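# Move plate from wire stand to table, face up

## Task

Lift the plate out of the wire stand and set it down flat and face up on the table without dropping it, so the stand is still upright by itself and neither hand is holding the plate at the end.

## Robot and tools

Robot: two arms, left_arm and right_arm, each with a five-fingered hand. right_arm has a right hand and left_arm a mirrored left hand. Base positions in the scene frame: left_arm (+0.001, +0.315, 0) m, quat_wxyz (+1.000, 0, 0, +0.016); right_arm (-0.003, -0.368, 0) m, quat_wxyz (+1.000, 0, 0, -0.009). A camera stand is fixed behind the arms.

Frames: the scene frame has its origin at table-top height, midway between the nominal bases, +z up, +x out over the table, left_arm on the +y side. Image left and right do not follow arm names. Each arm reports its hand pose, velocities and targets in its own base frame. Fixed cameras and the table use the scene frame. Reported positions can be off by a few centimetres, more at long reach.

Hand point axes (right hand): +z points along straight fingers toward the tips, +x runs across the palm away from the thumb, +y points out of the palm's face, which sits at y = -0.062 m. On the left hand +x points toward the thumb. Straight fingertips end about 0.139 m beyond the knuckles (knuckles at z = -0.017 m); bending fingers first moves the tips toward +y. A rigid mast near the wrist (x +0.05 to +0.10, z -0.16 to -0.11, up to y = +0.06 m; x sign flips on the left hand) can collide with objects. Fingertips have rubber caps; the rest is hard plastic. The elbow sags under load, so the hand may sit lower than commanded; command higher if needed.

execute_actions: argument actions is a list of actions, run in order. Each action is a table of up to 15 rows, one row per 1/30 s control step; a shorter table repeats its last row to fill 15 steps. Every row is a single list of 48 numbers in [-1, 1] covering both arms, in this order: left_arm dx, dy, dz, rx, ry, rz; the left hand's 16 hinge numbers; left current_limit, speed; then the same 24 for right_arm and the right hand.

Pose numbers are offsets, not poses: each row's dx..rz is measured from the arm's Hand target as it stood when that action began (not from the previous row), along that arm's own base axes, rotating about the Hand target position. Scale: 1.0 = 0.6 m for dx, dy, dz and 180 degrees for the rotation vector rx, ry, rz. Repeating an offset in a later action moves further. All zeros re-requests the current target. The controller limits orientation to within 40 degrees of the measured one per step and may not reach the target in one action; the result's Hand target is the new base for offsets. If the hand rests short, send the missing distance. To stop pressing into something, command back past the hand point.

Hand numbers, in this order per hand: index_abd, index_mcp, index_pip, index_dip, middle_abd, middle_mcp, middle_pip, middle_dip, ring_abd, ring_mcp, ring_pip, ring_dip, thumb_cmc, thumb_axl, thumb_mcp, thumb_ipl. Each is an absolute goal angle scaled between stops (degrees at +1, at -1; value for straight): _abd (+60, -60; 0.00) swings a finger away from the thumb; _mcp (+128, -18; -0.75), _pip (+108, -29; -0.58), _dip (+117, -21; -0.70) curl toward the palm. thumb_cmc (+120, -20; -0.71) swings the thumb in front of the palm; thumb_axl (+140, -27; -0.68) rotates it about its own line; thumb_mcp (+109, -69; -0.23) and thumb_ipl (+108, -77; -0.17) bend it. A zero is a real goal; to keep a hand unchanged, resend its hand_goal, current_limit and speed. current_limit maps -1..+1 to 0..550 mA (minimum 11 mA); speed maps so that (speed+1)/2 of 8.5 rad/s is the hinge rate. Initial values are +0.4 and -0.6; last values persist.

cameras (optional): list of names (cam_high, cam_left_wrist, cam_right_wrist, or "all"); images, 672x504 each, come by default only when actions is empty. An unknown name invalidates the call.

Results: end_effector_position (m) and end_effector_quat_wxyz per arm in its base frame, Hand target, joint positions, velocities ("within noise" when still), joint torques (positive toward larger joint position, arm weight included; joints 3 and 4 wrap at ±28 N m), some step positions, and per hand motor: hand_goal, hand_measured, hand_current_ma (positive pushes toward -1), hand_state (moving, goal, blocked, overload), hand_current_limit, hand_speed. A finger grips only while its goal lies past the object surface. A motor at 495 mA or more for a total of 5 s shuts down for 10 s and drops its load; avoid long high-current squeezes. MOTOR HOT warns of heating from holding loads, stretched arms or pushing at unreachable poses; at 100 °C the arm goes limp for 30+ s.

zoom_image: camera (one of the three) and region [x0, y0, x1, y1] in pixels of that camera's latest image, at most 504 wide and high; gives a closer view.

finished_scene: scene = the current scene's number. Call only when the plate lies flat, face up, released, and the stand stands on its own; this cannot be undone.

Avoid: dropping the plate or releasing it while it moves, toppling or knocking the stand, pushing things off the work area, hard hits on fixed or heavy objects, arm collisions or one hand squeezing the other's fingers, and arm stops. Loose objects can occasionally get a brief external nudge. Joint ranges (rad): waist ±2.880, shoulder 0 to 3.142, elbow 0 to 3.019, wrist pitch -1.693 to 1.571, wrist yaw ±1.571, wrist roll ±2.094.

Each tool is called after "Request:" as name([rows], argument=value, ...), one row to a line, values as JSON.

## Session

Request:
execute_actions(actions=[])

Request:
zoom_image(camera="cam_high", region=[340, 150, 560, 340])

Scene clock: 0.00 s.
left_arm: end_effector_position=(+0.2509, +0.0466, +0.2972) hand_goal=(+0.000, -0.754, -0.576, -0.696, +0.000, -0.754, -0.576, -0.696, +0.000, -0.754, -0.576, -0.696, -0.714, -0.678, -0.226, -0.168) hand_measured=(+0.000, -0.754, -0.576, -0.696, +0.000, -0.754, -0.576, -0.696, +0.000, -0.754, -0.576, -0.696, -0.714, -0.678, -0.226, -0.168) hand_current_ma=(+0, +0, +0, +0, +0, +0, +0, +0, +0, +0, +0, +0, +0, +0, +0, +0) hand_state=(goal, goal, goal, goal, goal, goal, goal, goal, goal, goal, goal, goal, goal, goal, goal, goal) hand_current_limit=0.40 hand_speed=-0.60 end_effector_quat_wxyz=(+0.082, -0.363, +0.872, -0.318) | right_arm: end_effector_position=(+0.6686, +0.0156, +0.2500) hand_goal=(+0.000, -0.754, -0.576, -0.696, +0.000, -0.754, -0.576, -0.696, +0.000, -0.754, -0.576, -0.696, -0.714, -0.678, -0.226, -0.168) hand_measured=(+0.000, -0.754, -0.576, -0.696, +0.000, -0.754, -0.576, -0.696, +0.000, -0.754, -0.576, -0.696, -0.714, -0.678, -0.226, -0.168) hand_current_ma=(+0, +0, +0, +0, +0, +0, +0, +0, +0, +0, +0, +0, +0, +0, +0, +0) hand_state=(goal, goal, goal, goal, goal, goal, goal, goal, goal, goal, goal, goal, goal, goal, goal, goal) hand_current_limit=0.40 hand_speed=-0.60 end_effector_quat_wxyz=(+0.049, +0.387, +0.827, +0.405)
Joint positions: left_arm=[0.39 1.019 1.196 -1.548 0.644 -2.037] | right_arm=[-0.203 1.74 1.442 -0.901 -0.773 -0.746]
Joint velocities: within noise
Joint torques (N m): no reading
Heat: left arm: hottest elbow 34 °C; right arm: hottest elbow 33 °C.
Hand target: left_arm +0.2551, +0.0485, +0.3037; +0.091, -0.360, +0.872, -0.318 | right_arm +0.6747, +0.0144, +0.2652; +0.063, +0.380, +0.827, +0.409

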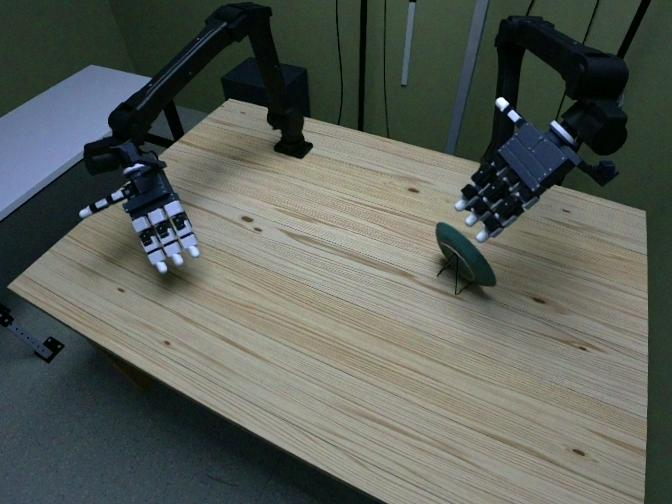

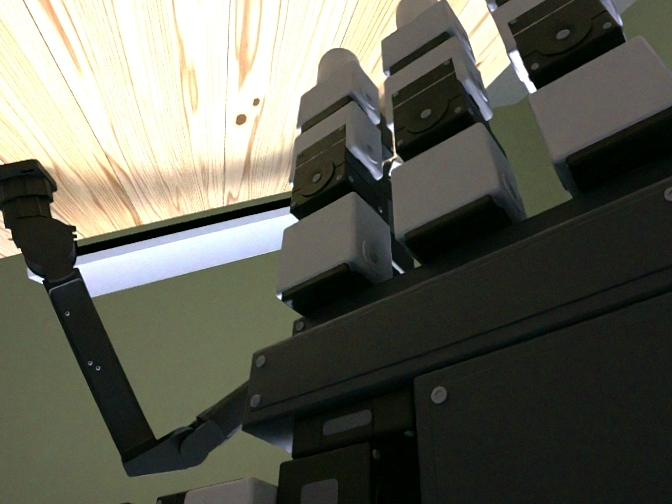

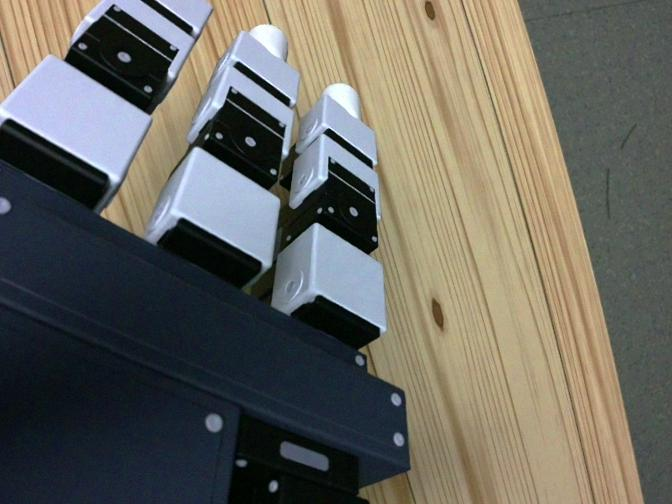

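Scaled by 2.291 from the camera's 672x504 image, which has a finer 960x720 frame.

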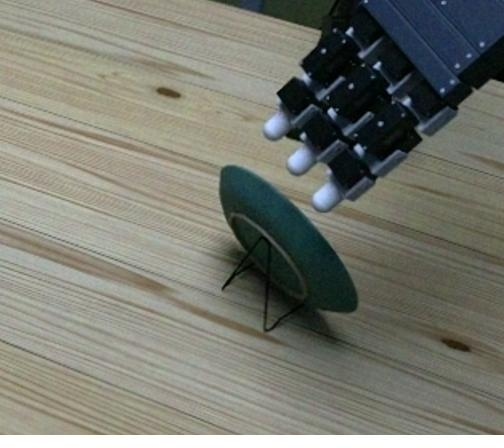

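Request:
execute_actions([
  [[-0.04,0,0.12,0,0,0, 0,-0.754,-0.576,-0.696,0,-0.754,-0.576,-0.696,0,-0.754,-0.576,-0.696,-0.714,-0.678,-0.226,-0.168,0.4,-0.6, 0,0,0,0,0,0, 0,-0.754,-0.576,-0.696,0,-0.754,-0.576,-0.696,0,-0.754,-0.576,-0.696,-0.714,-0.678,-0.226,-0.168,0.4,-0.6]],
  [[0,0,0,0.0686,-0.06,-0.161, 0,-0.754,-0.576,-0.696,0,-0.754,-0.576,-0.696,0,-0.754,-0.576,-0.696,-0.714,-0.678,-0.226,-0.168,0.4,-0.6, 0,0,0,0,0,0, 0,-0.754,-0.576,-0.696,0,-0.754,-0.576,-0.696,0,-0.754,-0.576,-0.696,-0.714,-0.678,-0.226,-0.168,0.4,-0.6]],
  [[0,0,0,0.0686,-0.06,-0.161, 0,-0.754,-0.576,-0.696,0,-0.754,-0.576,-0.696,0,-0.754,-0.576,-0.696,-0.714,-0.678,-0.226,-0.168,0.4,-0.6, 0,0,0,0,0,0, 0,-0.754,-0.576,-0.696,0,-0.754,-0.576,-0.696,0,-0.754,-0.576,-0.696,-0.714,-0.678,-0.226,-0.168,0.4,-0.6]],
  [[0,0,0,0.0686,-0.06,-0.161, 0,-0.754,-0.576,-0.696,0,-0.754,-0.576,-0.696,0,-0.754,-0.576,-0.696,-0.714,-0.678,-0.226,-0.168,0.4,-0.6, 0,0,0,0,0,0, 0,-0.754,-0.576,-0.696,0,-0.754,-0.576,-0.696,0,-0.754,-0.576,-0.696,-0.714,-0.678,-0.226,-0.168,0.4,-0.6]],
  [[0,0,0,0.0686,-0.06,-0.161, 0,-0.754,-0.576,-0.696,0,-0.754,-0.576,-0.696,0,-0.754,-0.576,-0.696,-0.714,-0.678,-0.226,-0.168,0.4,-0.6, 0,0,0,0,0,0, 0,-0.754,-0.576,-0.696,0,-0.754,-0.576,-0.696,0,-0.754,-0.576,-0.696,-0.714,-0.678,-0.226,-0.168,0.4,-0.6]],
  [[0,0,0,0.0686,-0.06,-0.161, 0,-0.754,-0.576,-0.696,0,-0.754,-0.576,-0.696,0,-0.754,-0.576,-0.696,-0.714,-0.678,-0.226,-0.168,0.4,-0.6, 0,0,0,0,0,0, 0,-0.754,-0.576,-0.696,0,-0.754,-0.576,-0.696,0,-0.754,-0.576,-0.696,-0.714,-0.678,-0.226,-0.168,0.4,-0.6]],
], cameras=["all"])

Scene clock: 117.97 s.
left_arm: end_effector_position=(+0.2289, +0.0459, +0.3809) hand_goal=(+0.000, -0.754, -0.576, -0.696, +0.000, -0.754, -0.576, -0.696, +0.000, -0.754, -0.576, -0.696, -0.714, -0.678, -0.226, -0.168) hand_measured=(+0.000, -0.754, -0.576, -0.696, +0.000, -0.754, -0.576, -0.696, +0.000, -0.756, -0.576, -0.696, -0.716, -0.678, -0.224, -0.168) hand_current_ma=(+0, +0, +0, +0, +0, +0, +0, +0, +0, +0, +0, +0, +0, +0, +0, +0) hand_state=(goal, goal, goal, goal, goal, goal, goal, goal, goal, goal, goal, goal, goal, goal, goal, goal) hand_current_limit=0.40 hand_speed=-0.60 end_effector_quat_wxyz=(+0.117, +0.803, +0.551, +0.192) | right_arm: end_effector_position=(+0.6686, +0.0156, +0.2500) hand_goal=(+0.000, -0.754, -0.576, -0.696, +0.000, -0.754, -0.576, -0.696, +0.000, -0.754, -0.576, -0.696, -0.714, -0.678, -0.226, -0.168) hand_measured=(+0.000, -0.758, -0.576, -0.696, +0.000, -0.758, -0.576, -0.696, +0.000, -0.756, -0.576, -0.696, -0.718, -0.678, -0.226, -0.168) hand_current_ma=(+0, -6, -1, +0, +0, -5, -1, +0, +0, -4, -1, +0, -5, +1, +1, +0) hand_state=(goal, goal, goal, goal, goal, goal, goal, goal, goal, goal, goal, goal, goal, goal, goal, goal) hand_current_limit=0.40 hand_speed=-0.60 end_effector_quat_wxyz=(+0.049, +0.387, +0.827, +0.405)
Joint positions: left_arm=[0.615 0.528 1.04 -1.69 0.236 0.936] | right_arm=[-0.203 1.74 1.442 -0.901 -0.773 -0.746]
Joint torques (N m): left_arm=[2.08 1.85 9.51 0.87 0.39 0.08] | right_arm=[-1.9 -16.32 11.58 0.79 -0.79 -0.02]
Heat: left arm: hottest elbow 38 °C; right arm: hottest elbow 39 °C.
Hand target: left_arm +0.2310, +0.0485, +0.3757; +0.149, +0.847, +0.502, +0.090 | right_arm +0.6747, +0.0144, +0.2652; +0.063, +0.380, +0.827, +0.409
Off the commanded pose: left_arm 0.006 m, 15 deg | right_arm 0.016 m, 2 deg.
joint sent to its limit (left arm) — joint 4 (wrist pitch), lower limit. The joint targets are off in orientation, not in position.
Step readings (end_effector_position of left_arm | right_arm):
0: (+0.2509, +0.0466, +0.2972) | (+0.6686, +0.0156, +0.2500)
1: (+0.2507, +0.0465, +0.2972) | (+0.6686, +0.0156, +0.2500)
2: (+0.2482, +0.0457, +0.2984) | (+0.6686, +0.0156, +0.2500)
4: (+0.2403, +0.0432, +0.3052) | (+0.6686, +0.0156, +0.2500)
8: (+0.2335, +0.0418, +0.3331) | (+0.6686, +0.0156, +0.2500)
15: (+0.2278, +0.0415, +0.3596) | (+0.6686, +0.0156, +0.2500)
16: (+0.2277, +0.0422, +0.3597) | (+0.6686, +0.0156, +0.2500)
17: (+0.2279, +0.0455, +0.3588) | (+0.6686, +0.0156, +0.2500)
19: (+0.2292, +0.0509, +0.3576) | (+0.6686, +0.0156, +0.2500)
23: (+0.2317, +0.0452, +0.3640) | (+0.6686, +0.0156, +0.2500)
30: (+0.2275, +0.0471, +0.3757) | (+0.6686, +0.0156, +0.2500)
31: (+0.2282, +0.0481, +0.3759) | (+0.6686, +0.0156, +0.2500)
32: (+0.2297, +0.0516, +0.3762) | (+0.6686, +0.0156, +0.2500)
34: (+0.2321, +0.0537, +0.3753) | (+0.6686, +0.0156, +0.2500)
38: (+0.2306, +0.0462, +0.3745) | (+0.6686, +0.0156, +0.2500)
45: (+0.2281, +0.0482, +0.3840) | (+0.6686, +0.0156, +0.2500)
46: (+0.2288, +0.0491, +0.3840) | (+0.6686, +0.0156, +0.2500)
47: (+0.2294, +0.0517, +0.3841) | (+0.6686, +0.0156, +0.2500)
49: (+0.2298, +0.0552, +0.3783) | (+0.6686, +0.0156, +0.2500)
53: (+0.2275, +0.0504, +0.3700) | (+0.6686, +0.0156, +0.2500)
60: (+0.2285, +0.0457, +0.3830) | (+0.6686, +0.0156, +0.2500)
61: (+0.2295, +0.0462, +0.3833) | (+0.6686, +0.0156, +0.2500)
62: (+0.2307, +0.0486, +0.3830) | (+0.6686, +0.0156, +0.2500)
64: (+0.2304, +0.0533, +0.3776) | (+0.6686, +0.0156, +0.2500)
68: (+0.2275, +0.0497, +0.3703) | (+0.6686, +0.0156, +0.2500)
75: (+0.2293, +0.0509, +0.3802) | (+0.6686, +0.0156, +0.2500)
76: (+0.2298, +0.0515, +0.3804) | (+0.6686, +0.0156, +0.2500)
77: (+0.2302, +0.0533, +0.3805) | (+0.6686, +0.0156, +0.2500)
79: (+0.2299, +0.0572, +0.3781) | (+0.6686, +0.0156, +0.2500)
83: (+0.2292, +0.0571, +0.3752) | (+0.6686, +0.0156, +0.2500)
90: (+0.2287, +0.0543, +0.3798) | (+0.6686, +0.0156, +0.2500)

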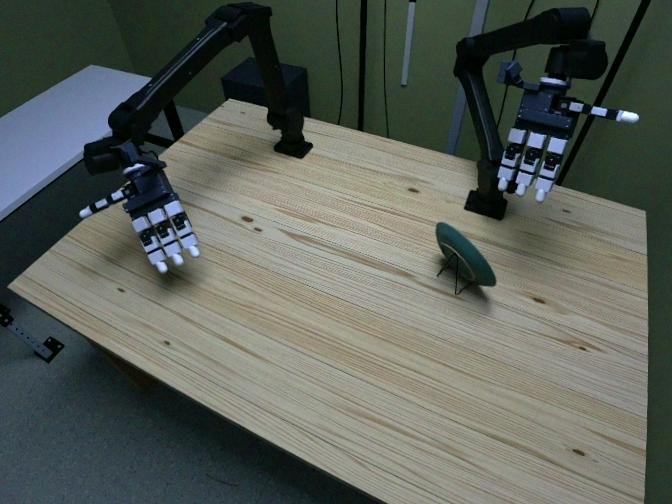

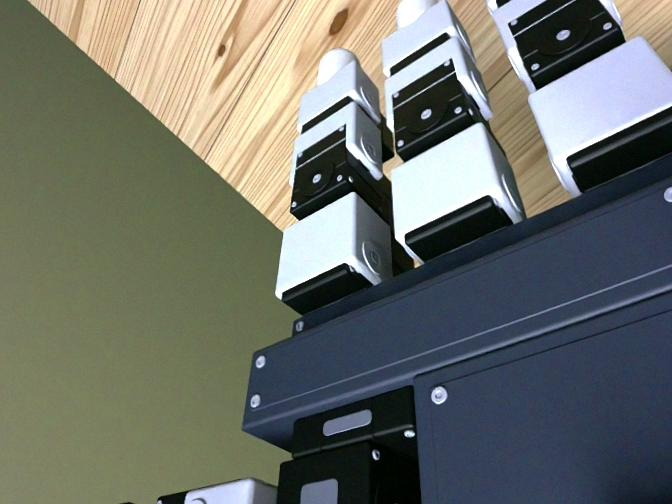

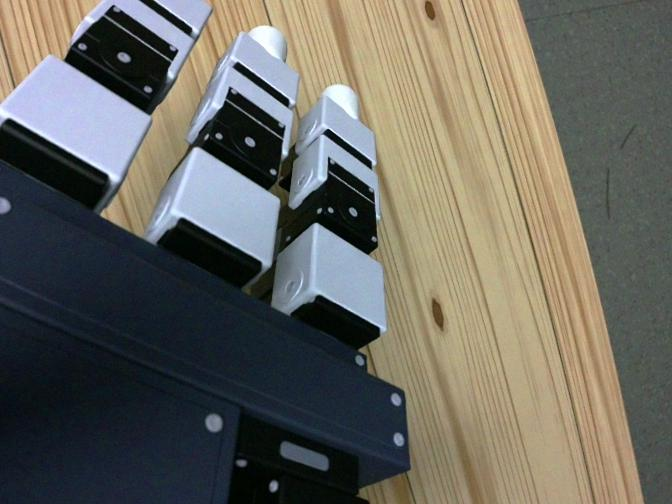

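Request:
execute_actions([
  [[0,0,-0.1,0,0,0, 0,-0.754,-0.576,-0.696,0,-0.754,-0.576,-0.696,0,-0.754,-0.576,-0.696,-0.714,-0.678,-0.226,-0.168,0.4,-0.6, 0,0,0,0,0,0, 0,-0.754,-0.576,-0.696,0,-0.754,-0.576,-0.696,0,-0.754,-0.576,-0.696,-0.714,-0.678,-0.226,-0.168,0.4,-0.6]],
  [[0,0,-0.12,0,0,0, 0,-0.754,-0.576,-0.696,0,-0.754,-0.576,-0.696,0,-0.754,-0.576,-0.696,-0.714,-0.678,-0.226,-0.168,0.4,-0.6, 0,0,0,0,0,0, 0,-0.754,-0.576,-0.696,0,-0.754,-0.576,-0.696,0,-0.754,-0.576,-0.696,-0.714,-0.678,-0.226,-0.168,0.4,-0.6]],
], cameras=["cam_high","cam_left_wrist"])

Request:
zoom_image(camera="cam_high", region=[400, 100, 600, 310])

Scene clock: 123.33 s.
left_arm: end_effector_position=(+0.2306, +0.0460, +0.2500) hand_goal=(+0.000, -0.754, -0.576, -0.696, +0.000, -0.754, -0.576, -0.696, +0.000, -0.754, -0.576, -0.696, -0.714, -0.678, -0.226, -0.168) hand_measured=(+0.000, -0.756, -0.576, -0.696, +0.000, -0.756, -0.576, -0.696, +0.000, -0.756, -0.576, -0.696, -0.716, -0.678, -0.222, -0.168) hand_current_ma=(+0, +0, +0, +0, +0, +0, +0, +0, +0, +0, +0, +0, +0, +0, +0, +0) hand_state=(goal, goal, goal, goal, goal, goal, goal, goal, goal, goal, goal, goal, goal, goal, goal, goal) hand_current_limit=0.40 hand_speed=-0.60 end_effector_quat_wxyz=(+0.147, +0.848, +0.500, +0.093) | right_arm: end_effector_position=(+0.6686, +0.0156, +0.2500) hand_goal=(+0.000, -0.754, -0.576, -0.696, +0.000, -0.754, -0.576, -0.696, +0.000, -0.754, -0.576, -0.696, -0.714, -0.678, -0.226, -0.168) hand_measured=(+0.000, -0.758, -0.576, -0.696, +0.000, -0.758, -0.576, -0.696, +0.000, -0.756, -0.576, -0.696, -0.718, -0.678, -0.226, -0.168) hand_current_ma=(+0, -6, -1, +0, +0, -5, -1, +0, +0, -4, -1, +0, -5, +1, +1, +0) hand_state=(goal, goal, goal, goal, goal, goal, goal, goal, goal, goal, goal, goal, goal, goal, goal, goal) hand_current_limit=0.40 hand_speed=-0.60 end_effector_quat_wxyz=(+0.049, +0.387, +0.827, +0.405)
Joint positions: left_arm=[0.764 0.598 0.748 -1.601 0.331 1.249] | right_arm=[-0.203 1.74 1.442 -0.901 -0.773 -0.746]
Joint torques (N m): left_arm=[1.85 0.38 9.48 0.75 0.55 0.1] | right_arm=[-1.79 -15.68 11.56 0.88 -0.81 0]
Heat: left arm: hottest elbow 38 °C; right arm: hottest elbow 39 °C.
Hand target: left_arm +0.2311, +0.0486, +0.2437; +0.149, +0.847, +0.502, +0.090 | right_arm +0.6747, +0.0144, +0.2652; +0.063, +0.380, +0.827, +0.409
Off the commanded pose: left_arm 0.007 m, 1 deg | right_arm 0.016 m, 2 deg.
Step readings (end_effector_position of left_arm | right_arm):
0: (+0.2289, +0.0459, +0.3809) | (+0.6686, +0.0156, +0.2500)
1: (+0.2291, +0.0456, +0.3807) | (+0.6686, +0.0156, +0.2500)
2: (+0.2295, +0.0439, +0.3800) | (+0.6686, +0.0156, +0.2500)
4: (+0.2297, +0.0434, +0.3691) | (+0.6686, +0.0156, +0.2500)
8: (+0.2292, +0.0492, +0.3351) | (+0.6686, +0.0156, +0.2500)
15: (+0.2334, +0.0497, +0.3213) | (+0.6686, +0.0156, +0.2500)
16: (+0.2332, +0.0492, +0.3208) | (+0.6686, +0.0156, +0.2500)
17: (+0.2334, +0.0488, +0.3180) | (+0.6686, +0.0156, +0.2500)
19: (+0.2330, +0.0483, +0.3002) | (+0.6686, +0.0156, +0.2500)
23: (+0.2275, +0.0442, +0.2575) | (+0.6686, +0.0156, +0.2500)
30: (+0.2300, +0.0458, +0.2495) | (+0.6686, +0.0156, +0.2500)
Images, in order (width x height): cam_high 672x504, cam_left_wrist 672x504.

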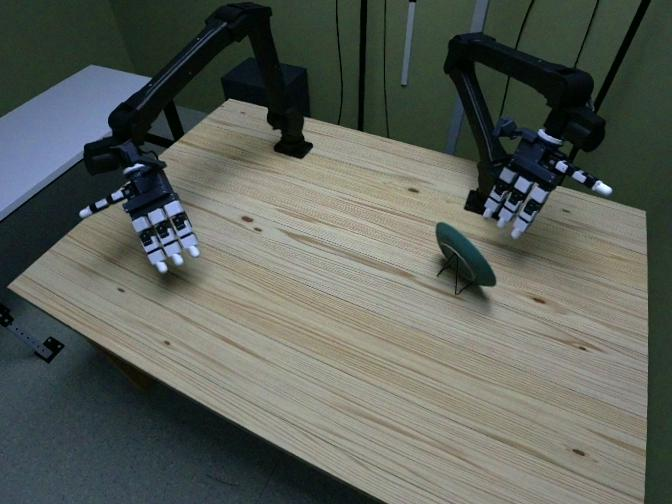

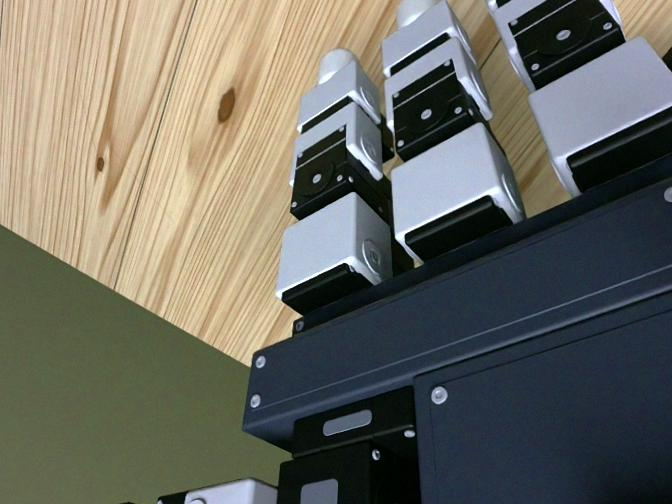

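Scaled by 2.400 from the camera's 672x504 image, which has a finer 960x720 frame.

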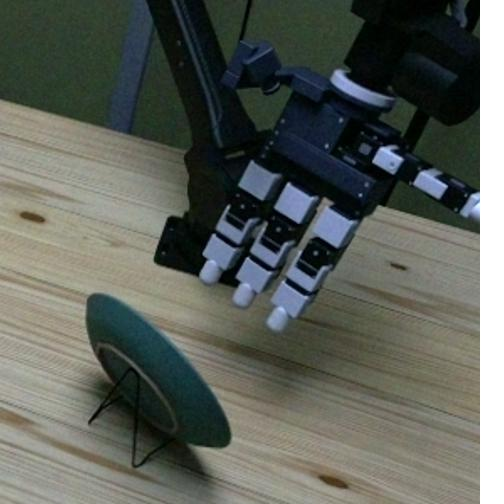

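Request:
execute_actions([
  [[0,0,-0.08,0,0,0, 0,-0.754,-0.576,-0.696,0,-0.754,-0.576,-0.696,0,-0.754,-0.576,-0.696,-0.714,-0.678,-0.226,-0.168,0.4,-0.6, 0,0,0,0,0,0, 0,-0.754,-0.576,-0.696,0,-0.754,-0.576,-0.696,0,-0.754,-0.576,-0.696,-0.714,-0.678,-0.226,-0.168,0.4,-0.6]],
  [[0,0,-0.07,0,0,0, 0,-0.754,-0.576,-0.696,0,-0.754,-0.576,-0.696,0,-0.754,-0.576,-0.696,-0.714,-0.678,-0.226,-0.168,0.4,-0.6, 0,0,0,0,0,0, 0,-0.754,-0.576,-0.696,0,-0.754,-0.576,-0.696,0,-0.754,-0.576,-0.696,-0.714,-0.678,-0.226,-0.168,0.4,-0.6]],
], cameras=["cam_high","cam_left_wrist"])

Request:
zoom_image(camera="cam_high", region=[420, 130, 600, 310])

Scene clock: 131.43 s.
left_arm: end_effector_position=(+0.2318, +0.0479, +0.1598) hand_goal=(+0.000, -0.754, -0.576, -0.696, +0.000, -0.754, -0.576, -0.696, +0.000, -0.754, -0.576, -0.696, -0.714, -0.678, -0.226, -0.168) hand_measured=(+0.000, -0.756, -0.576, -0.696, +0.000, -0.756, -0.576, -0.696, +0.000, -0.756, -0.576, -0.696, -0.716, -0.678, -0.222, -0.168) hand_current_ma=(+0, +0, +0, +0, +0, +0, +0, +0, +0, +0, +0, +0, +0, +0, +0, +0) hand_state=(goal, goal, goal, goal, goal, goal, goal, goal, goal, goal, goal, goal, goal, goal, goal, goal) hand_current_limit=0.40 hand_speed=-0.60 end_effector_quat_wxyz=(+0.148, +0.849, +0.500, +0.093) | right_arm: end_effector_position=(+0.6686, +0.0156, +0.2500) hand_goal=(+0.000, -0.754, -0.576, -0.696, +0.000, -0.754, -0.576, -0.696, +0.000, -0.754, -0.576, -0.696, -0.714, -0.678, -0.226, -0.168) hand_measured=(+0.000, -0.758, -0.576, -0.696, +0.000, -0.758, -0.576, -0.696, +0.000, -0.756, -0.576, -0.696, -0.718, -0.678, -0.226, -0.168) hand_current_ma=(+0, -6, -1, +0, +0, -5, -1, +0, +0, -4, -1, +0, -5, +1, +1, +0) hand_state=(goal, goal, goal, goal, goal, goal, goal, goal, goal, goal, goal, goal, goal, goal, goal, goal) hand_current_limit=0.40 hand_speed=-0.60 end_effector_quat_wxyz=(+0.049, +0.387, +0.827, +0.405)
Joint positions: left_arm=[0.769 0.598 0.511 -1.368 0.332 1.256] | right_arm=[-0.203 1.74 1.442 -0.901 -0.773 -0.746]
Joint torques (N m): left_arm=[1.73 0.09 9.51 0.85 0.51 0.05] | right_arm=[-1.85 -16.32 11.55 0.77 -0.84 -0.04]
Heat: left arm: hottest elbow 38 °C; right arm: hottest elbow 40 °C.
Hand target: left_arm +0.2310, +0.0486, +0.1536; +0.150, +0.847, +0.502, +0.089 | right_arm +0.6747, +0.0144, +0.2652; +0.063, +0.380, +0.827, +0.409
Off the commanded pose: left_arm 0.006 m, 1 deg | right_arm 0.016 m, 2 deg.
Step readings (end_effector_position of left_arm | right_arm):
0: (+0.2306, +0.0459, +0.2500) | (+0.6686, +0.0156, +0.2500)
1: (+0.2306, +0.0459, +0.2496) | (+0.6686, +0.0156, +0.2500)
2: (+0.2314, +0.0466, +0.2472) | (+0.6686, +0.0156, +0.2500)
4: (+0.2325, +0.0479, +0.2352) | (+0.6686, +0.0156, +0.2500)
8: (+0.2287, +0.0446, +0.2046) | (+0.6686, +0.0156, +0.2500)
15: (+0.2312, +0.0470, +0.2001) | (+0.6686, +0.0156, +0.2500)
16: (+0.2315, +0.0472, +0.1999) | (+0.6686, +0.0156, +0.2500)
17: (+0.2323, +0.0480, +0.1981) | (+0.6686, +0.0156, +0.2500)
19: (+0.2331, +0.0489, +0.1886) | (+0.6686, +0.0156, +0.2500)
23: (+0.2289, +0.0450, +0.1634) | (+0.6686, +0.0156, +0.2500)
30: (+0.2312, +0.0472, +0.1595) | (+0.6686, +0.0156, +0.2500)
Images, in order (width x height): cam_high 672x504, cam_left_wrist 672x504.

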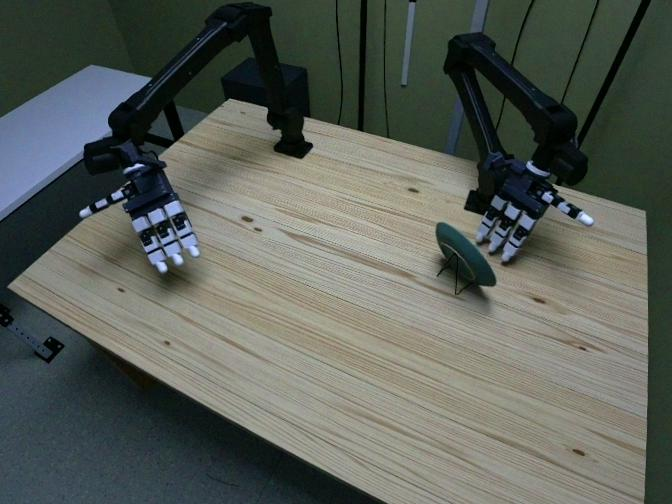

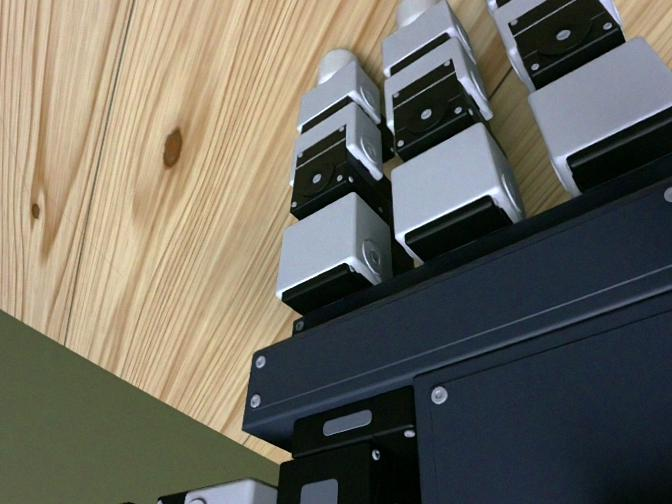

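Scaled by 2.800 from the camera's 672x504 image, which has a finer 960x720 frame.

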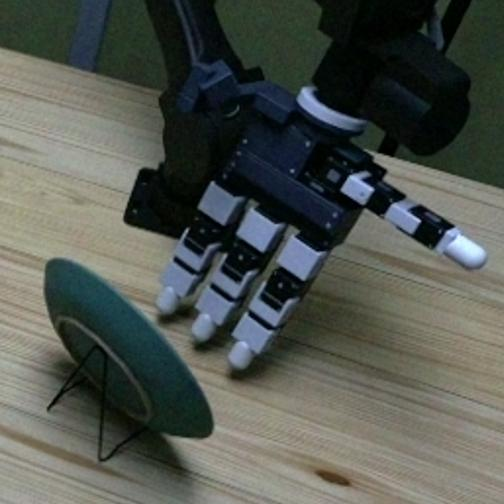

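Request:
execute_actions([
  [[0,0,-0.028,0,0,0, 0,-0.754,-0.576,-0.696,0,-0.754,-0.576,-0.696,0,-0.754,-0.576,-0.696,-0.714,-0.678,-0.226,-0.168,0.4,-0.6, 0,0,0,0,0,0, 0,-0.754,-0.576,-0.696,0,-0.754,-0.576,-0.696,0,-0.754,-0.576,-0.696,-0.714,-0.678,-0.226,-0.168,0.4,-0.6]],
  [[0.073,-0.04,0,0,0,0, 0,-0.754,-0.576,-0.696,0,-0.754,-0.576,-0.696,0,-0.754,-0.576,-0.696,-0.714,-0.678,-0.226,-0.168,0.4,-0.6, 0,0,0,0,0,0, 0,-0.754,-0.576,-0.696,0,-0.754,-0.576,-0.696,0,-0.754,-0.576,-0.696,-0.714,-0.678,-0.226,-0.168,0.4,-0.6]],
], cameras=["cam_high","cam_left_wrist"])

Request:
zoom_image(camera="cam_high", region=[420, 150, 580, 310])

Scene clock: 142.57 s.
left_arm: end_effector_position=(+0.2686, +0.0239, +0.1464) hand_goal=(+0.000, -0.754, -0.576, -0.696, +0.000, -0.754, -0.576, -0.696, +0.000, -0.754, -0.576, -0.696, -0.714, -0.678, -0.226, -0.168) hand_measured=(+0.000, -0.756, -0.576, -0.696, +0.000, -0.756, -0.576, -0.696, +0.024, -0.808, -0.614, -0.722, -0.718, -0.678, -0.222, -0.168) hand_current_ma=(+0, +0, +0, +0, +0, +0, +0, +0, +10, -65, -31, -15, +0, +0, +0, +0) hand_state=(goal, goal, goal, goal, goal, goal, goal, goal, blocked, blocked, blocked, blocked, goal, goal, goal, goal) hand_current_limit=0.40 hand_speed=-0.60 end_effector_quat_wxyz=(+0.156, +0.846, +0.501, +0.094) | right_arm: end_effector_position=(+0.6686, +0.0156, +0.2500) hand_goal=(+0.000, -0.754, -0.576, -0.696, +0.000, -0.754, -0.576, -0.696, +0.000, -0.754, -0.576, -0.696, -0.714, -0.678, -0.226, -0.168) hand_measured=(+0.000, -0.758, -0.576, -0.696, +0.000, -0.758, -0.576, -0.696, +0.000, -0.756, -0.576, -0.696, -0.718, -0.678, -0.226, -0.168) hand_current_ma=(+0, -6, -1, +0, +0, -5, -1, +0, +0, -4, -1, +0, -5, +1, +1, +0) hand_state=(goal, goal, goal, goal, goal, goal, goal, goal, goal, goal, goal, goal, goal, goal, goal, goal) hand_current_limit=0.40 hand_speed=-0.60 end_effector_quat_wxyz=(+0.049, +0.387, +0.827, +0.405)
Joint positions: left_arm=[0.495 0.641 0.48 -1.202 0.303 0.963] | right_arm=[-0.203 1.74 1.442 -0.901 -0.773 -0.746]
Joint torques (N m): left_arm=[-0.62 1.2 10.11 2.04 -0.13 -0.11] | right_arm=[-1.73 -16.38 11.58 0.91 -0.78 -0.02]
Heat: left arm: hottest elbow 38 °C; right arm: hottest elbow 40 °C.
Hand target: left_arm +0.2748, +0.0245, +0.1368; +0.150, +0.847, +0.502, +0.089 | right_arm +0.6747, +0.0144, +0.2652; +0.063, +0.380, +0.827, +0.409
Off the commanded pose: left_arm 0.012 m, 1 deg | right_arm 0.016 m, 2 deg.
Step readings (end_effector_position of left_arm | right_arm):
0: (+0.2318, +0.0479, +0.1598) | (+0.6686, +0.0156, +0.2500)
1: (+0.2319, +0.0479, +0.1598) | (+0.6686, +0.0156, +0.2500)
2: (+0.2322, +0.0482, +0.1593) | (+0.6686, +0.0156, +0.2500)
4: (+0.2327, +0.0488, +0.1559) | (+0.6686, +0.0156, +0.2500)
8: (+0.2312, +0.0473, +0.1469) | (+0.6686, +0.0156, +0.2500)
15: (+0.2321, +0.0481, +0.1446) | (+0.6686, +0.0156, +0.2500)
16: (+0.2324, +0.0484, +0.1447) | (+0.6686, +0.0156, +0.2500)
17: (+0.2340, +0.0484, +0.1449) | (+0.6686, +0.0156, +0.2500)
19: (+0.2417, +0.0421, +0.1457) | (+0.6686, +0.0156, +0.2500)
23: (+0.2559, +0.0229, +0.1448) | (+0.6686, +0.0156, +0.2500)
30: (+0.2657, +0.0211, +0.1466) | (+0.6686, +0.0156, +0.2500)
Images, in order (width x height): cam_high 672x504, cam_left_wrist 672x504.

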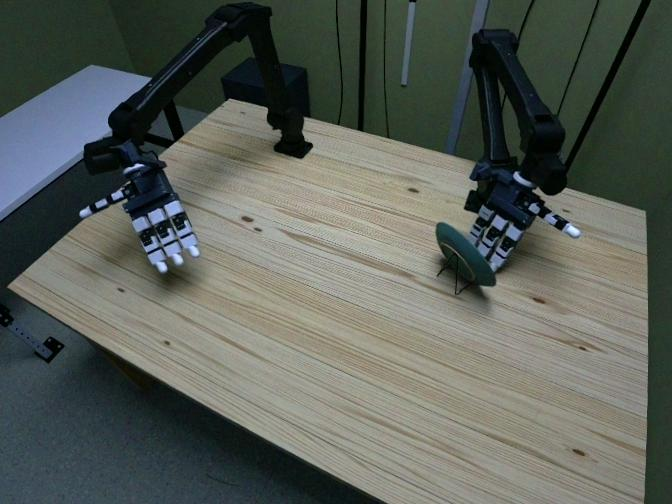

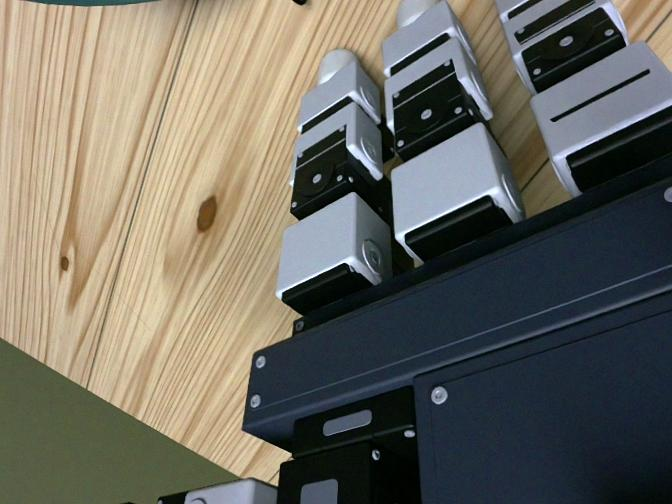

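Scaled by 3.150 from the camera's 672x504 image, which has a finer 960x720 frame.

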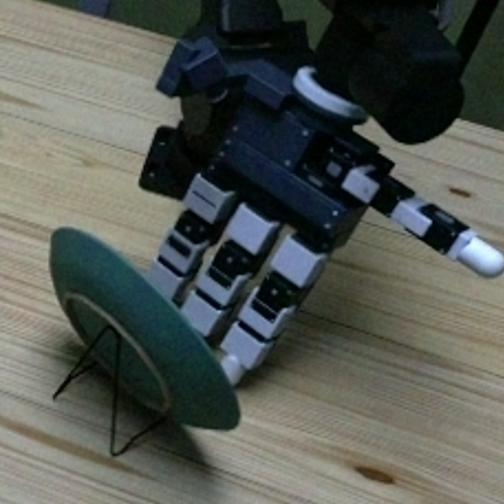

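Request:
execute_actions([
  [[-0.012,0.008,0,0,0,0, 0,-0.754,-0.576,-0.696,0,-0.754,-0.576,-0.696,0,-0.754,-0.576,-0.696,-0.714,-0.678,-0.226,-0.168,0.4,-0.6, 0,0,0,0,0,0, 0,-0.754,-0.576,-0.696,0,-0.754,-0.576,-0.696,0,-0.754,-0.576,-0.696,-0.714,-0.678,-0.226,-0.168,0.4,-0.6]],
  [[0.01,-0.03,0.004,0,0,-0.0833, 0,-0.754,-0.576,-0.696,0,-0.754,-0.576,-0.696,0,-0.754,-0.576,-0.696,-0.714,-0.678,-0.226,-0.168,0.4,-0.6, 0,0,0,0,0,0, 0,-0.754,-0.576,-0.696,0,-0.754,-0.576,-0.696,0,-0.754,-0.576,-0.696,-0.714,-0.678,-0.226,-0.168,0.4,-0.6]],
  [[0.01,-0.03,0.004,0,0,-0.0833, 0,-0.754,-0.576,-0.696,0,-0.754,-0.576,-0.696,0,-0.754,-0.576,-0.696,-0.714,-0.678,-0.226,-0.168,0.4,-0.6, 0,0,0,0,0,0, 0,-0.754,-0.576,-0.696,0,-0.754,-0.576,-0.696,0,-0.754,-0.576,-0.696,-0.714,-0.678,-0.226,-0.168,0.4,-0.6]],
], cameras=["cam_high","cam_left_wrist"])

Request:
zoom_image(camera="cam_high", region=[420, 150, 580, 310])

Scene clock: 160.77 s.
left_arm: end_effector_position=(+0.2753, -0.0028, +0.1438) hand_goal=(+0.000, -0.754, -0.576, -0.696, +0.000, -0.754, -0.576, -0.696, +0.000, -0.754, -0.576, -0.696, -0.714, -0.678, -0.226, -0.168) hand_measured=(+0.018, -0.772, -0.590, -0.702, +0.000, -0.756, -0.576, -0.696, +0.014, -0.750, -0.574, -0.696, -0.718, -0.678, -0.222, -0.168) hand_current_ma=(+6, -9, -4, -1, +0, +0, +0, +0, +4, +1, +0, +0, +0, +0, +0, +0) hand_state=(goal, goal, goal, goal, goal, goal, goal, goal, goal, goal, goal, goal, goal, goal, goal, goal) hand_current_limit=0.40 hand_speed=-0.60 end_effector_quat_wxyz=(+0.166, +0.943, +0.282, +0.057) | right_arm: end_effector_position=(+0.6686, +0.0156, +0.2500) hand_goal=(+0.000, -0.754, -0.576, -0.696, +0.000, -0.754, -0.576, -0.696, +0.000, -0.754, -0.576, -0.696, -0.714, -0.678, -0.226, -0.168) hand_measured=(+0.000, -0.758, -0.576, -0.696, +0.000, -0.758, -0.576, -0.696, +0.000, -0.756, -0.576, -0.696, -0.718, -0.678, -0.226, -0.168) hand_current_ma=(+0, -6, -1, +0, +0, -5, -1, +0, +0, -4, -1, +0, -5, +1, +1, +0) hand_state=(goal, goal, goal, goal, goal, goal, goal, goal, goal, goal, goal, goal, goal, goal, goal, goal) hand_current_limit=0.40 hand_speed=-0.60 end_effector_quat_wxyz=(+0.049, +0.387, +0.827, +0.405)
Joint positions: left_arm=[0.516 0.896 0.583 -1.22 0.351 1.5] | right_arm=[-0.203 1.74 1.442 -0.901 -0.773 -0.746]
Joint torques (N m): left_arm=[-0.79 -0.79 11 0.43 0.41 0.12] | right_arm=[-2.08 -15.97 11.56 0.83 -0.79 -0.03]
Heat: left arm: hottest elbow 38 °C; right arm: hottest elbow 40 °C.
Hand target: left_arm +0.2796, -0.0067, +0.1417; +0.168, +0.948, +0.265, +0.048 | right_arm +0.6747, +0.0144, +0.2652; +0.063, +0.380, +0.827, +0.409
Off the commanded pose: left_arm 0.006 m, 2 deg | right_arm 0.016 m, 2 deg.
Step readings (end_effector_position of left_arm | right_arm):
0: (+0.2686, +0.0239, +0.1464) | (+0.6686, +0.0156, +0.2500)
1: (+0.2686, +0.0239, +0.1464) | (+0.6686, +0.0156, +0.2500)
2: (+0.2686, +0.0239, +0.1464) | (+0.6686, +0.0156, +0.2500)
4: (+0.2685, +0.0236, +0.1465) | (+0.6686, +0.0156, +0.2500)
8: (+0.2683, +0.0247, +0.1467) | (+0.6686, +0.0156, +0.2500)
15: (+0.2682, +0.0251, +0.1469) | (+0.6686, +0.0156, +0.2500)
16: (+0.2681, +0.0247, +0.1470) | (+0.6686, +0.0156, +0.2500)
17: (+0.2680, +0.0231, +0.1470) | (+0.6686, +0.0156, +0.2500)
19: (+0.2692, +0.0195, +0.1471) | (+0.6686, +0.0156, +0.2500)
23: (+0.2733, +0.0146, +0.1459) | (+0.6686, +0.0156, +0.2500)
30: (+0.2735, +0.0096, +0.1454) | (+0.6686, +0.0156, +0.2500)
31: (+0.2732, +0.0088, +0.1455) | (+0.6686, +0.0156, +0.2500)
32: (+0.2730, +0.0075, +0.1457) | (+0.6686, +0.0156, +0.2500)
34: (+0.2735, +0.0047, +0.1450) | (+0.6686, +0.0156, +0.2500)
38: (+0.2772, +0.0021, +0.1433) | (+0.6686, +0.0156, +0.2500)
45: (+0.2765, -0.0013, +0.1436) | (+0.6686, +0.0156, +0.2500)
Images, in order (width x height): cam_high 672x504, cam_left_wrist 672x504.

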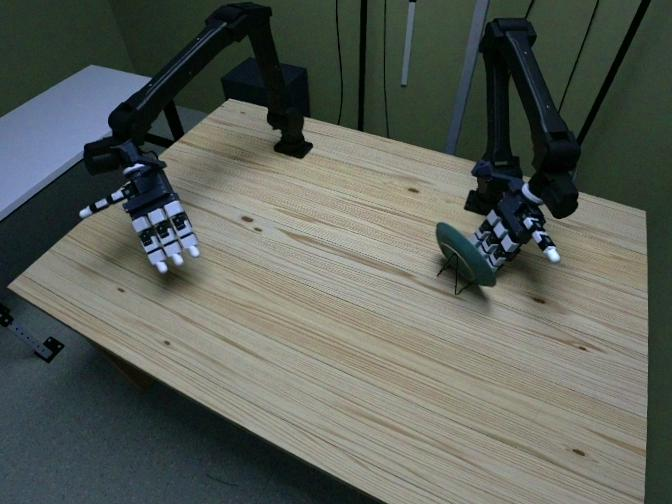

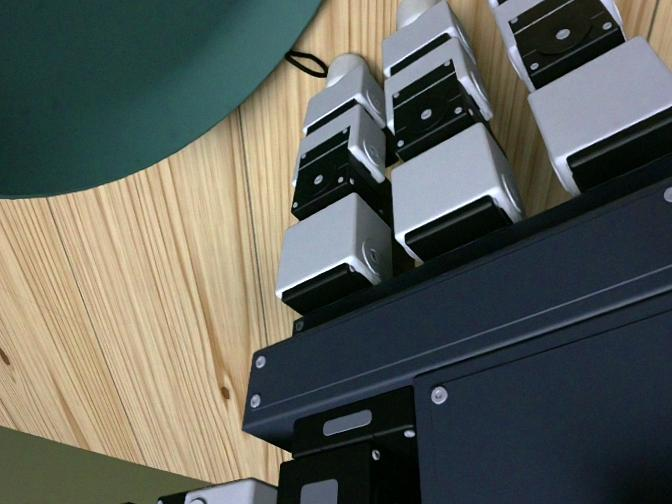

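Scaled by 3.150 from the camera's 672x504 image, which has a finer 960x720 frame.

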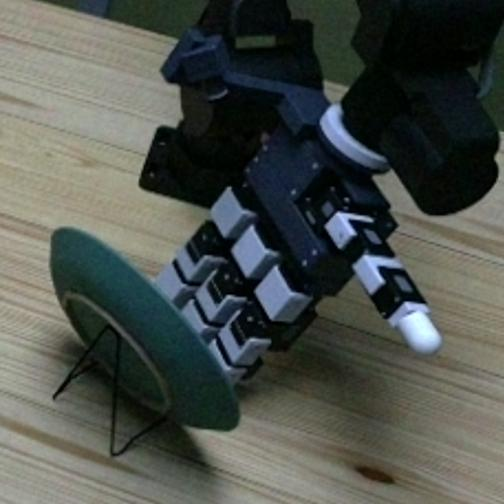

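Request:
execute_actions([
  [[0.045,-0.025,0,0,0,0, 0,-0.754,-0.576,-0.696,0,-0.754,-0.576,-0.696,0,-0.754,-0.576,-0.696,-0.714,-0.678,-0.226,-0.168,0.4,-0.6, 0,0,0,0,0,0, 0,-0.754,-0.576,-0.696,0,-0.754,-0.576,-0.696,0,-0.754,-0.576,-0.696,-0.714,-0.678,-0.226,-0.168,0.4,-0.6]],
  [[0.045,-0.025,0,0,0,0, 0,-0.754,-0.576,-0.696,0,-0.754,-0.576,-0.696,0,-0.754,-0.576,-0.696,-0.714,-0.678,-0.226,-0.168,0.4,-0.6, 0,0,0,0,0,0, 0,-0.754,-0.576,-0.696,0,-0.754,-0.576,-0.696,0,-0.754,-0.576,-0.696,-0.714,-0.678,-0.226,-0.168,0.4,-0.6]],
], cameras=["cam_high","cam_left_wrist"])

Request:
zoom_image(camera="cam_high", region=[420, 150, 580, 310])

Scene clock: 166.77 s.
left_arm: end_effector_position=(+0.3203, -0.0319, +0.1460) hand_goal=(+0.000, -0.754, -0.576, -0.696, +0.000, -0.754, -0.576, -0.696, +0.000, -0.754, -0.576, -0.696, -0.714, -0.678, -0.226, -0.168) hand_measured=(+0.072, -0.816, -0.624, -0.724, +0.012, -0.774, -0.586, -0.698, +0.004, -0.754, -0.574, -0.696, -0.718, -0.678, -0.222, -0.168) hand_current_ma=(+75, -82, -45, -16, +3, -10, -2, +0, +0, +0, +0, +0, +0, +0, +1, +0) hand_state=(blocked, blocked, blocked, blocked, goal, blocked, goal, goal, goal, goal, goal, goal, goal, goal, goal, goal) hand_current_limit=0.40 hand_speed=-0.60 end_effector_quat_wxyz=(+0.164, +0.946, +0.274, +0.049) | right_arm: end_effector_position=(+0.6686, +0.0156, +0.2500) hand_goal=(+0.000, -0.754, -0.576, -0.696, +0.000, -0.754, -0.576, -0.696, +0.000, -0.754, -0.576, -0.696, -0.714, -0.678, -0.226, -0.168) hand_measured=(+0.000, -0.758, -0.576, -0.696, +0.000, -0.758, -0.576, -0.696, +0.000, -0.756, -0.576, -0.696, -0.718, -0.678, -0.226, -0.168) hand_current_ma=(+0, -6, -1, +0, +0, -5, -1, +0, +0, -4, -1, +0, -5, +1, +1, +0) hand_state=(goal, goal, goal, goal, goal, goal, goal, goal, goal, goal, goal, goal, goal, goal, goal, goal) hand_current_limit=0.40 hand_speed=-0.60 end_effector_quat_wxyz=(+0.049, +0.387, +0.827, +0.405)
Joint positions: left_arm=[0.313 0.994 0.645 -1.129 0.333 1.304] | right_arm=[-0.203 1.74 1.442 -0.901 -0.773 -0.746]
Joint torques (N m): left_arm=[-1.03 -1.79 11.19 1.78 0.63 -0.06] | right_arm=[-1.55 -16.38 11.6 0.79 -0.83 -0.02]
Heat: left arm: hottest elbow 38 °C; right arm: hottest elbow 40 °C.
Hand target: left_arm +0.3336, -0.0366, +0.1416; +0.168, +0.948, +0.266, +0.048 | right_arm +0.6747, +0.0144, +0.2652; +0.063, +0.380, +0.827, +0.409
Off the commanded pose: left_arm 0.015 m, 1 deg | right_arm 0.016 m, 2 deg.
Step readings (end_effector_position of left_arm | right_arm):
0: (+0.2752, -0.0028, +0.1438) | (+0.6686, +0.0156, +0.2500)
1: (+0.2753, -0.0030, +0.1437) | (+0.6686, +0.0156, +0.2500)
2: (+0.2760, -0.0038, +0.1437) | (+0.6686, +0.0156, +0.2500)
4: (+0.2800, -0.0083, +0.1439) | (+0.6686, +0.0156, +0.2500)
8: (+0.2897, -0.0183, +0.1452) | (+0.6686, +0.0156, +0.2500)
15: (+0.2962, -0.0192, +0.1454) | (+0.6686, +0.0156, +0.2500)
16: (+0.2967, -0.0191, +0.1455) | (+0.6686, +0.0156, +0.2500)
17: (+0.2978, -0.0197, +0.1455) | (+0.6686, +0.0156, +0.2500)
19: (+0.3028, -0.0240, +0.1455) | (+0.6686, +0.0156, +0.2500)
23: (+0.3136, -0.0312, +0.1459) | (+0.6686, +0.0156, +0.2500)
30: (+0.3194, -0.0322, +0.1459) | (+0.6686, +0.0156, +0.2500)
Images, in order (width x height): cam_high 672x504, cam_left_wrist 672x504.

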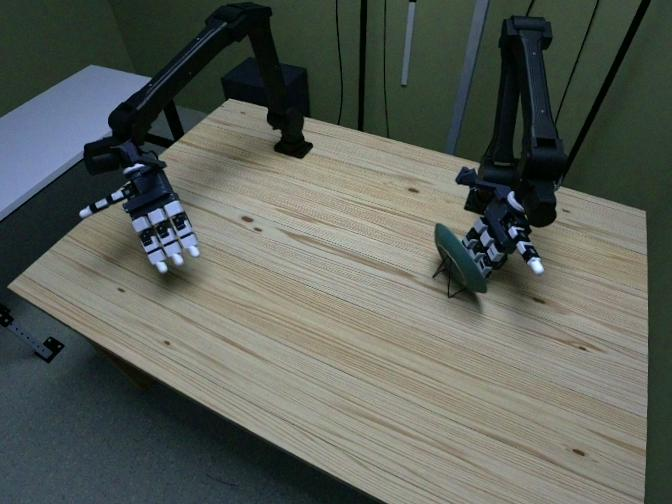

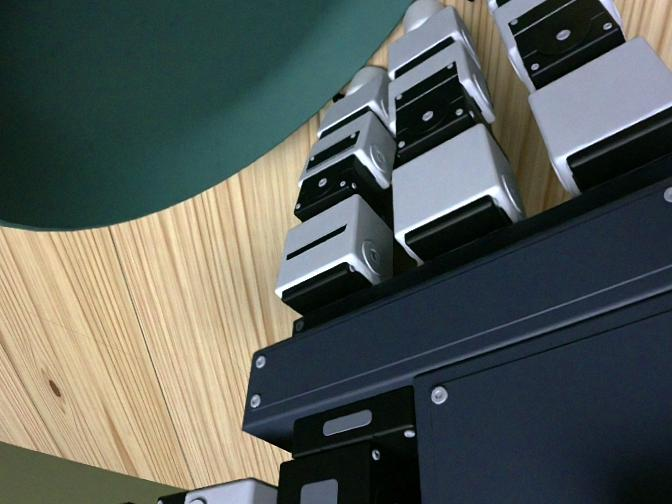

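Scaled by 3.150 from the camera's 672x504 image, which has a finer 960x720 frame.

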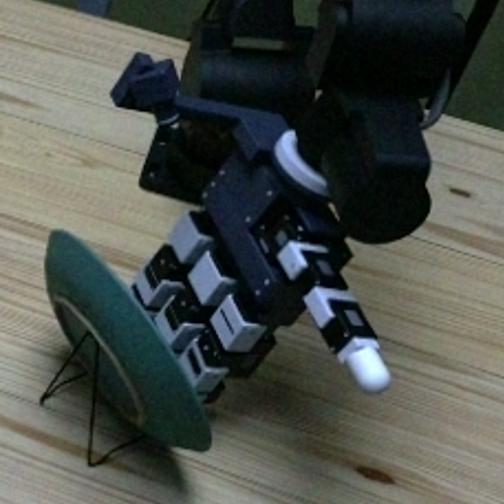

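Request:
execute_actions([
  [[0.045,-0.015,0,0,0,0, 0,-0.754,-0.576,-0.696,0,-0.754,-0.576,-0.696,0,-0.754,-0.576,-0.696,-0.714,-0.678,-0.226,-0.168,0.4,-0.6, 0,0,0,0,0,0, 0,-0.754,-0.576,-0.696,0,-0.754,-0.576,-0.696,0,-0.754,-0.576,-0.696,-0.714,-0.678,-0.226,-0.168,0.4,-0.6]],
  [[0.045,-0.015,0,0,0,0, 0,-0.754,-0.576,-0.696,0,-0.754,-0.576,-0.696,0,-0.754,-0.576,-0.696,-0.714,-0.678,-0.226,-0.168,0.4,-0.6, 0,0,0,0,0,0, 0,-0.754,-0.576,-0.696,0,-0.754,-0.576,-0.696,0,-0.754,-0.576,-0.696,-0.714,-0.678,-0.226,-0.168,0.4,-0.6]],
], cameras=["cam_high","cam_left_wrist"])

Request:
zoom_image(camera="cam_high", region=[400, 150, 560, 310])

Scene clock: 174.07 s.
left_arm: end_effector_position=(+0.3693, -0.0496, +0.1461) hand_goal=(+0.000, -0.754, -0.576, -0.696, +0.000, -0.754, -0.576, -0.696, +0.000, -0.754, -0.576, -0.696, -0.714, -0.678, -0.226, -0.168) hand_measured=(+0.076, -0.812, -0.624, -0.724, +0.022, -0.790, -0.594, -0.702, +0.004, -0.754, -0.574, -0.696, -0.718, -0.678, -0.222, -0.168) hand_current_ma=(+85, -74, -47, -17, +9, -30, -8, -1, +0, +0, +0, +0, +0, +0, +1, +0) hand_state=(blocked, blocked, blocked, blocked, blocked, blocked, goal, goal, goal, goal, goal, goal, goal, goal, goal, goal) hand_current_limit=0.40 hand_speed=-0.60 end_effector_quat_wxyz=(+0.165, +0.947, +0.272, +0.046) | right_arm: end_effector_position=(+0.6686, +0.0156, +0.2500) hand_goal=(+0.000, -0.754, -0.576, -0.696, +0.000, -0.754, -0.576, -0.696, +0.000, -0.754, -0.576, -0.696, -0.714, -0.678, -0.226, -0.168) hand_measured=(+0.000, -0.758, -0.576, -0.696, +0.000, -0.758, -0.576, -0.696, +0.000, -0.756, -0.576, -0.696, -0.718, -0.678, -0.226, -0.168) hand_current_ma=(+0, -6, -1, +0, +0, -5, -1, +0, +0, -4, -1, +0, -5, +1, +1, +0) hand_state=(goal, goal, goal, goal, goal, goal, goal, goal, goal, goal, goal, goal, goal, goal, goal, goal) hand_current_limit=0.40 hand_speed=-0.60 end_effector_quat_wxyz=(+0.049, +0.387, +0.827, +0.405)
Joint positions: left_arm=[0.202 1.129 0.732 -1.052 0.323 1.192] | right_arm=[-0.203 1.74 1.442 -0.901 -0.773 -0.746]
Joint torques (N m): left_arm=[-1.03 -3.19 11.95 2.09 0.49 -0.11] | right_arm=[-2.08 -16.15 11.47 0.8 -0.82 -0.02]
Heat: left arm: hottest elbow 39 °C; right arm: hottest elbow 40 °C.
Hand target: left_arm +0.3876, -0.0546, +0.1417; +0.168, +0.948, +0.266, +0.048 | right_arm +0.6747, +0.0144, +0.2652; +0.063, +0.380, +0.827, +0.409
Off the commanded pose: left_arm 0.020 m, 1 deg | right_arm 0.016 m, 2 deg.
Step readings (end_effector_position of left_arm | right_arm):
0: (+0.3204, -0.0319, +0.1460) | (+0.6686, +0.0156, +0.2500)
1: (+0.3205, -0.0319, +0.1460) | (+0.6686, +0.0156, +0.2500)
2: (+0.3215, -0.0322, +0.1460) | (+0.6686, +0.0156, +0.2500)
4: (+0.3255, -0.0342, +0.1457) | (+0.6686, +0.0156, +0.2500)
8: (+0.3384, -0.0401, +0.1459) | (+0.6686, +0.0156, +0.2500)
15: (+0.3436, -0.0412, +0.1459) | (+0.6686, +0.0156, +0.2500)
16: (+0.3439, -0.0413, +0.1460) | (+0.6686, +0.0156, +0.2500)
17: (+0.3449, -0.0416, +0.1461) | (+0.6686, +0.0156, +0.2500)
19: (+0.3495, -0.0434, +0.1461) | (+0.6686, +0.0156, +0.2500)
23: (+0.3631, -0.0489, +0.1460) | (+0.6686, +0.0156, +0.2500)
30: (+0.3690, -0.0499, +0.1461) | (+0.6686, +0.0156, +0.2500)
Images, in order (width x height): cam_high 672x504, cam_left_wrist 672x504.

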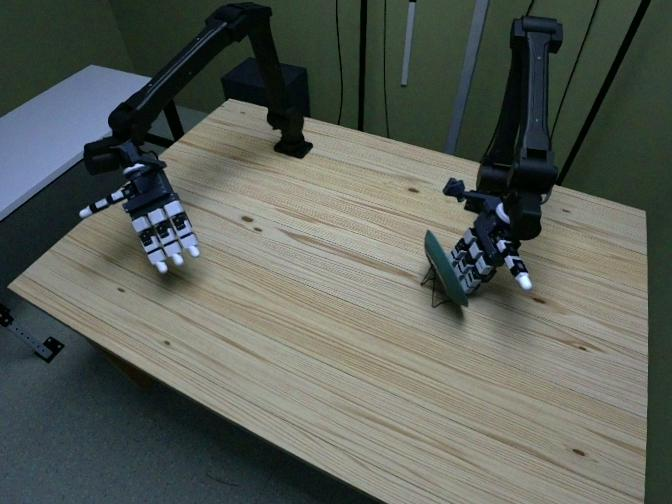

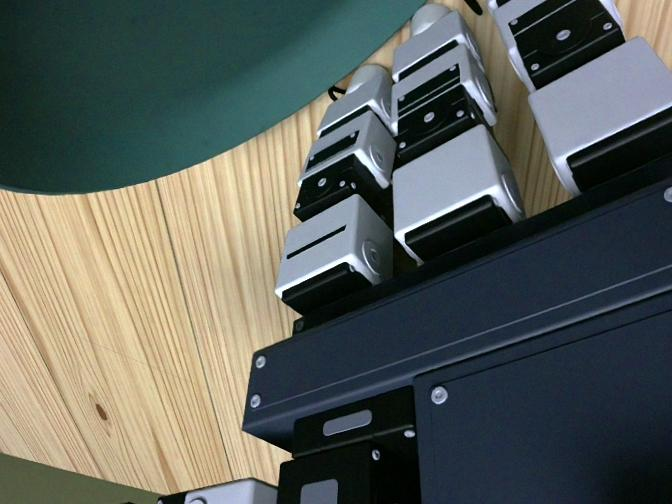

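Scaled by 3.150 from the camera's 672x504 image, which has a finer 960x720 frame.

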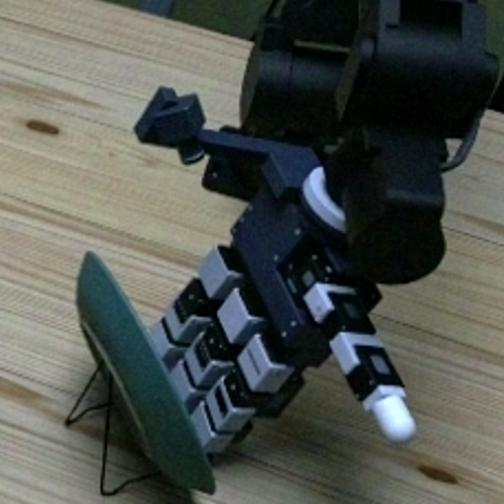

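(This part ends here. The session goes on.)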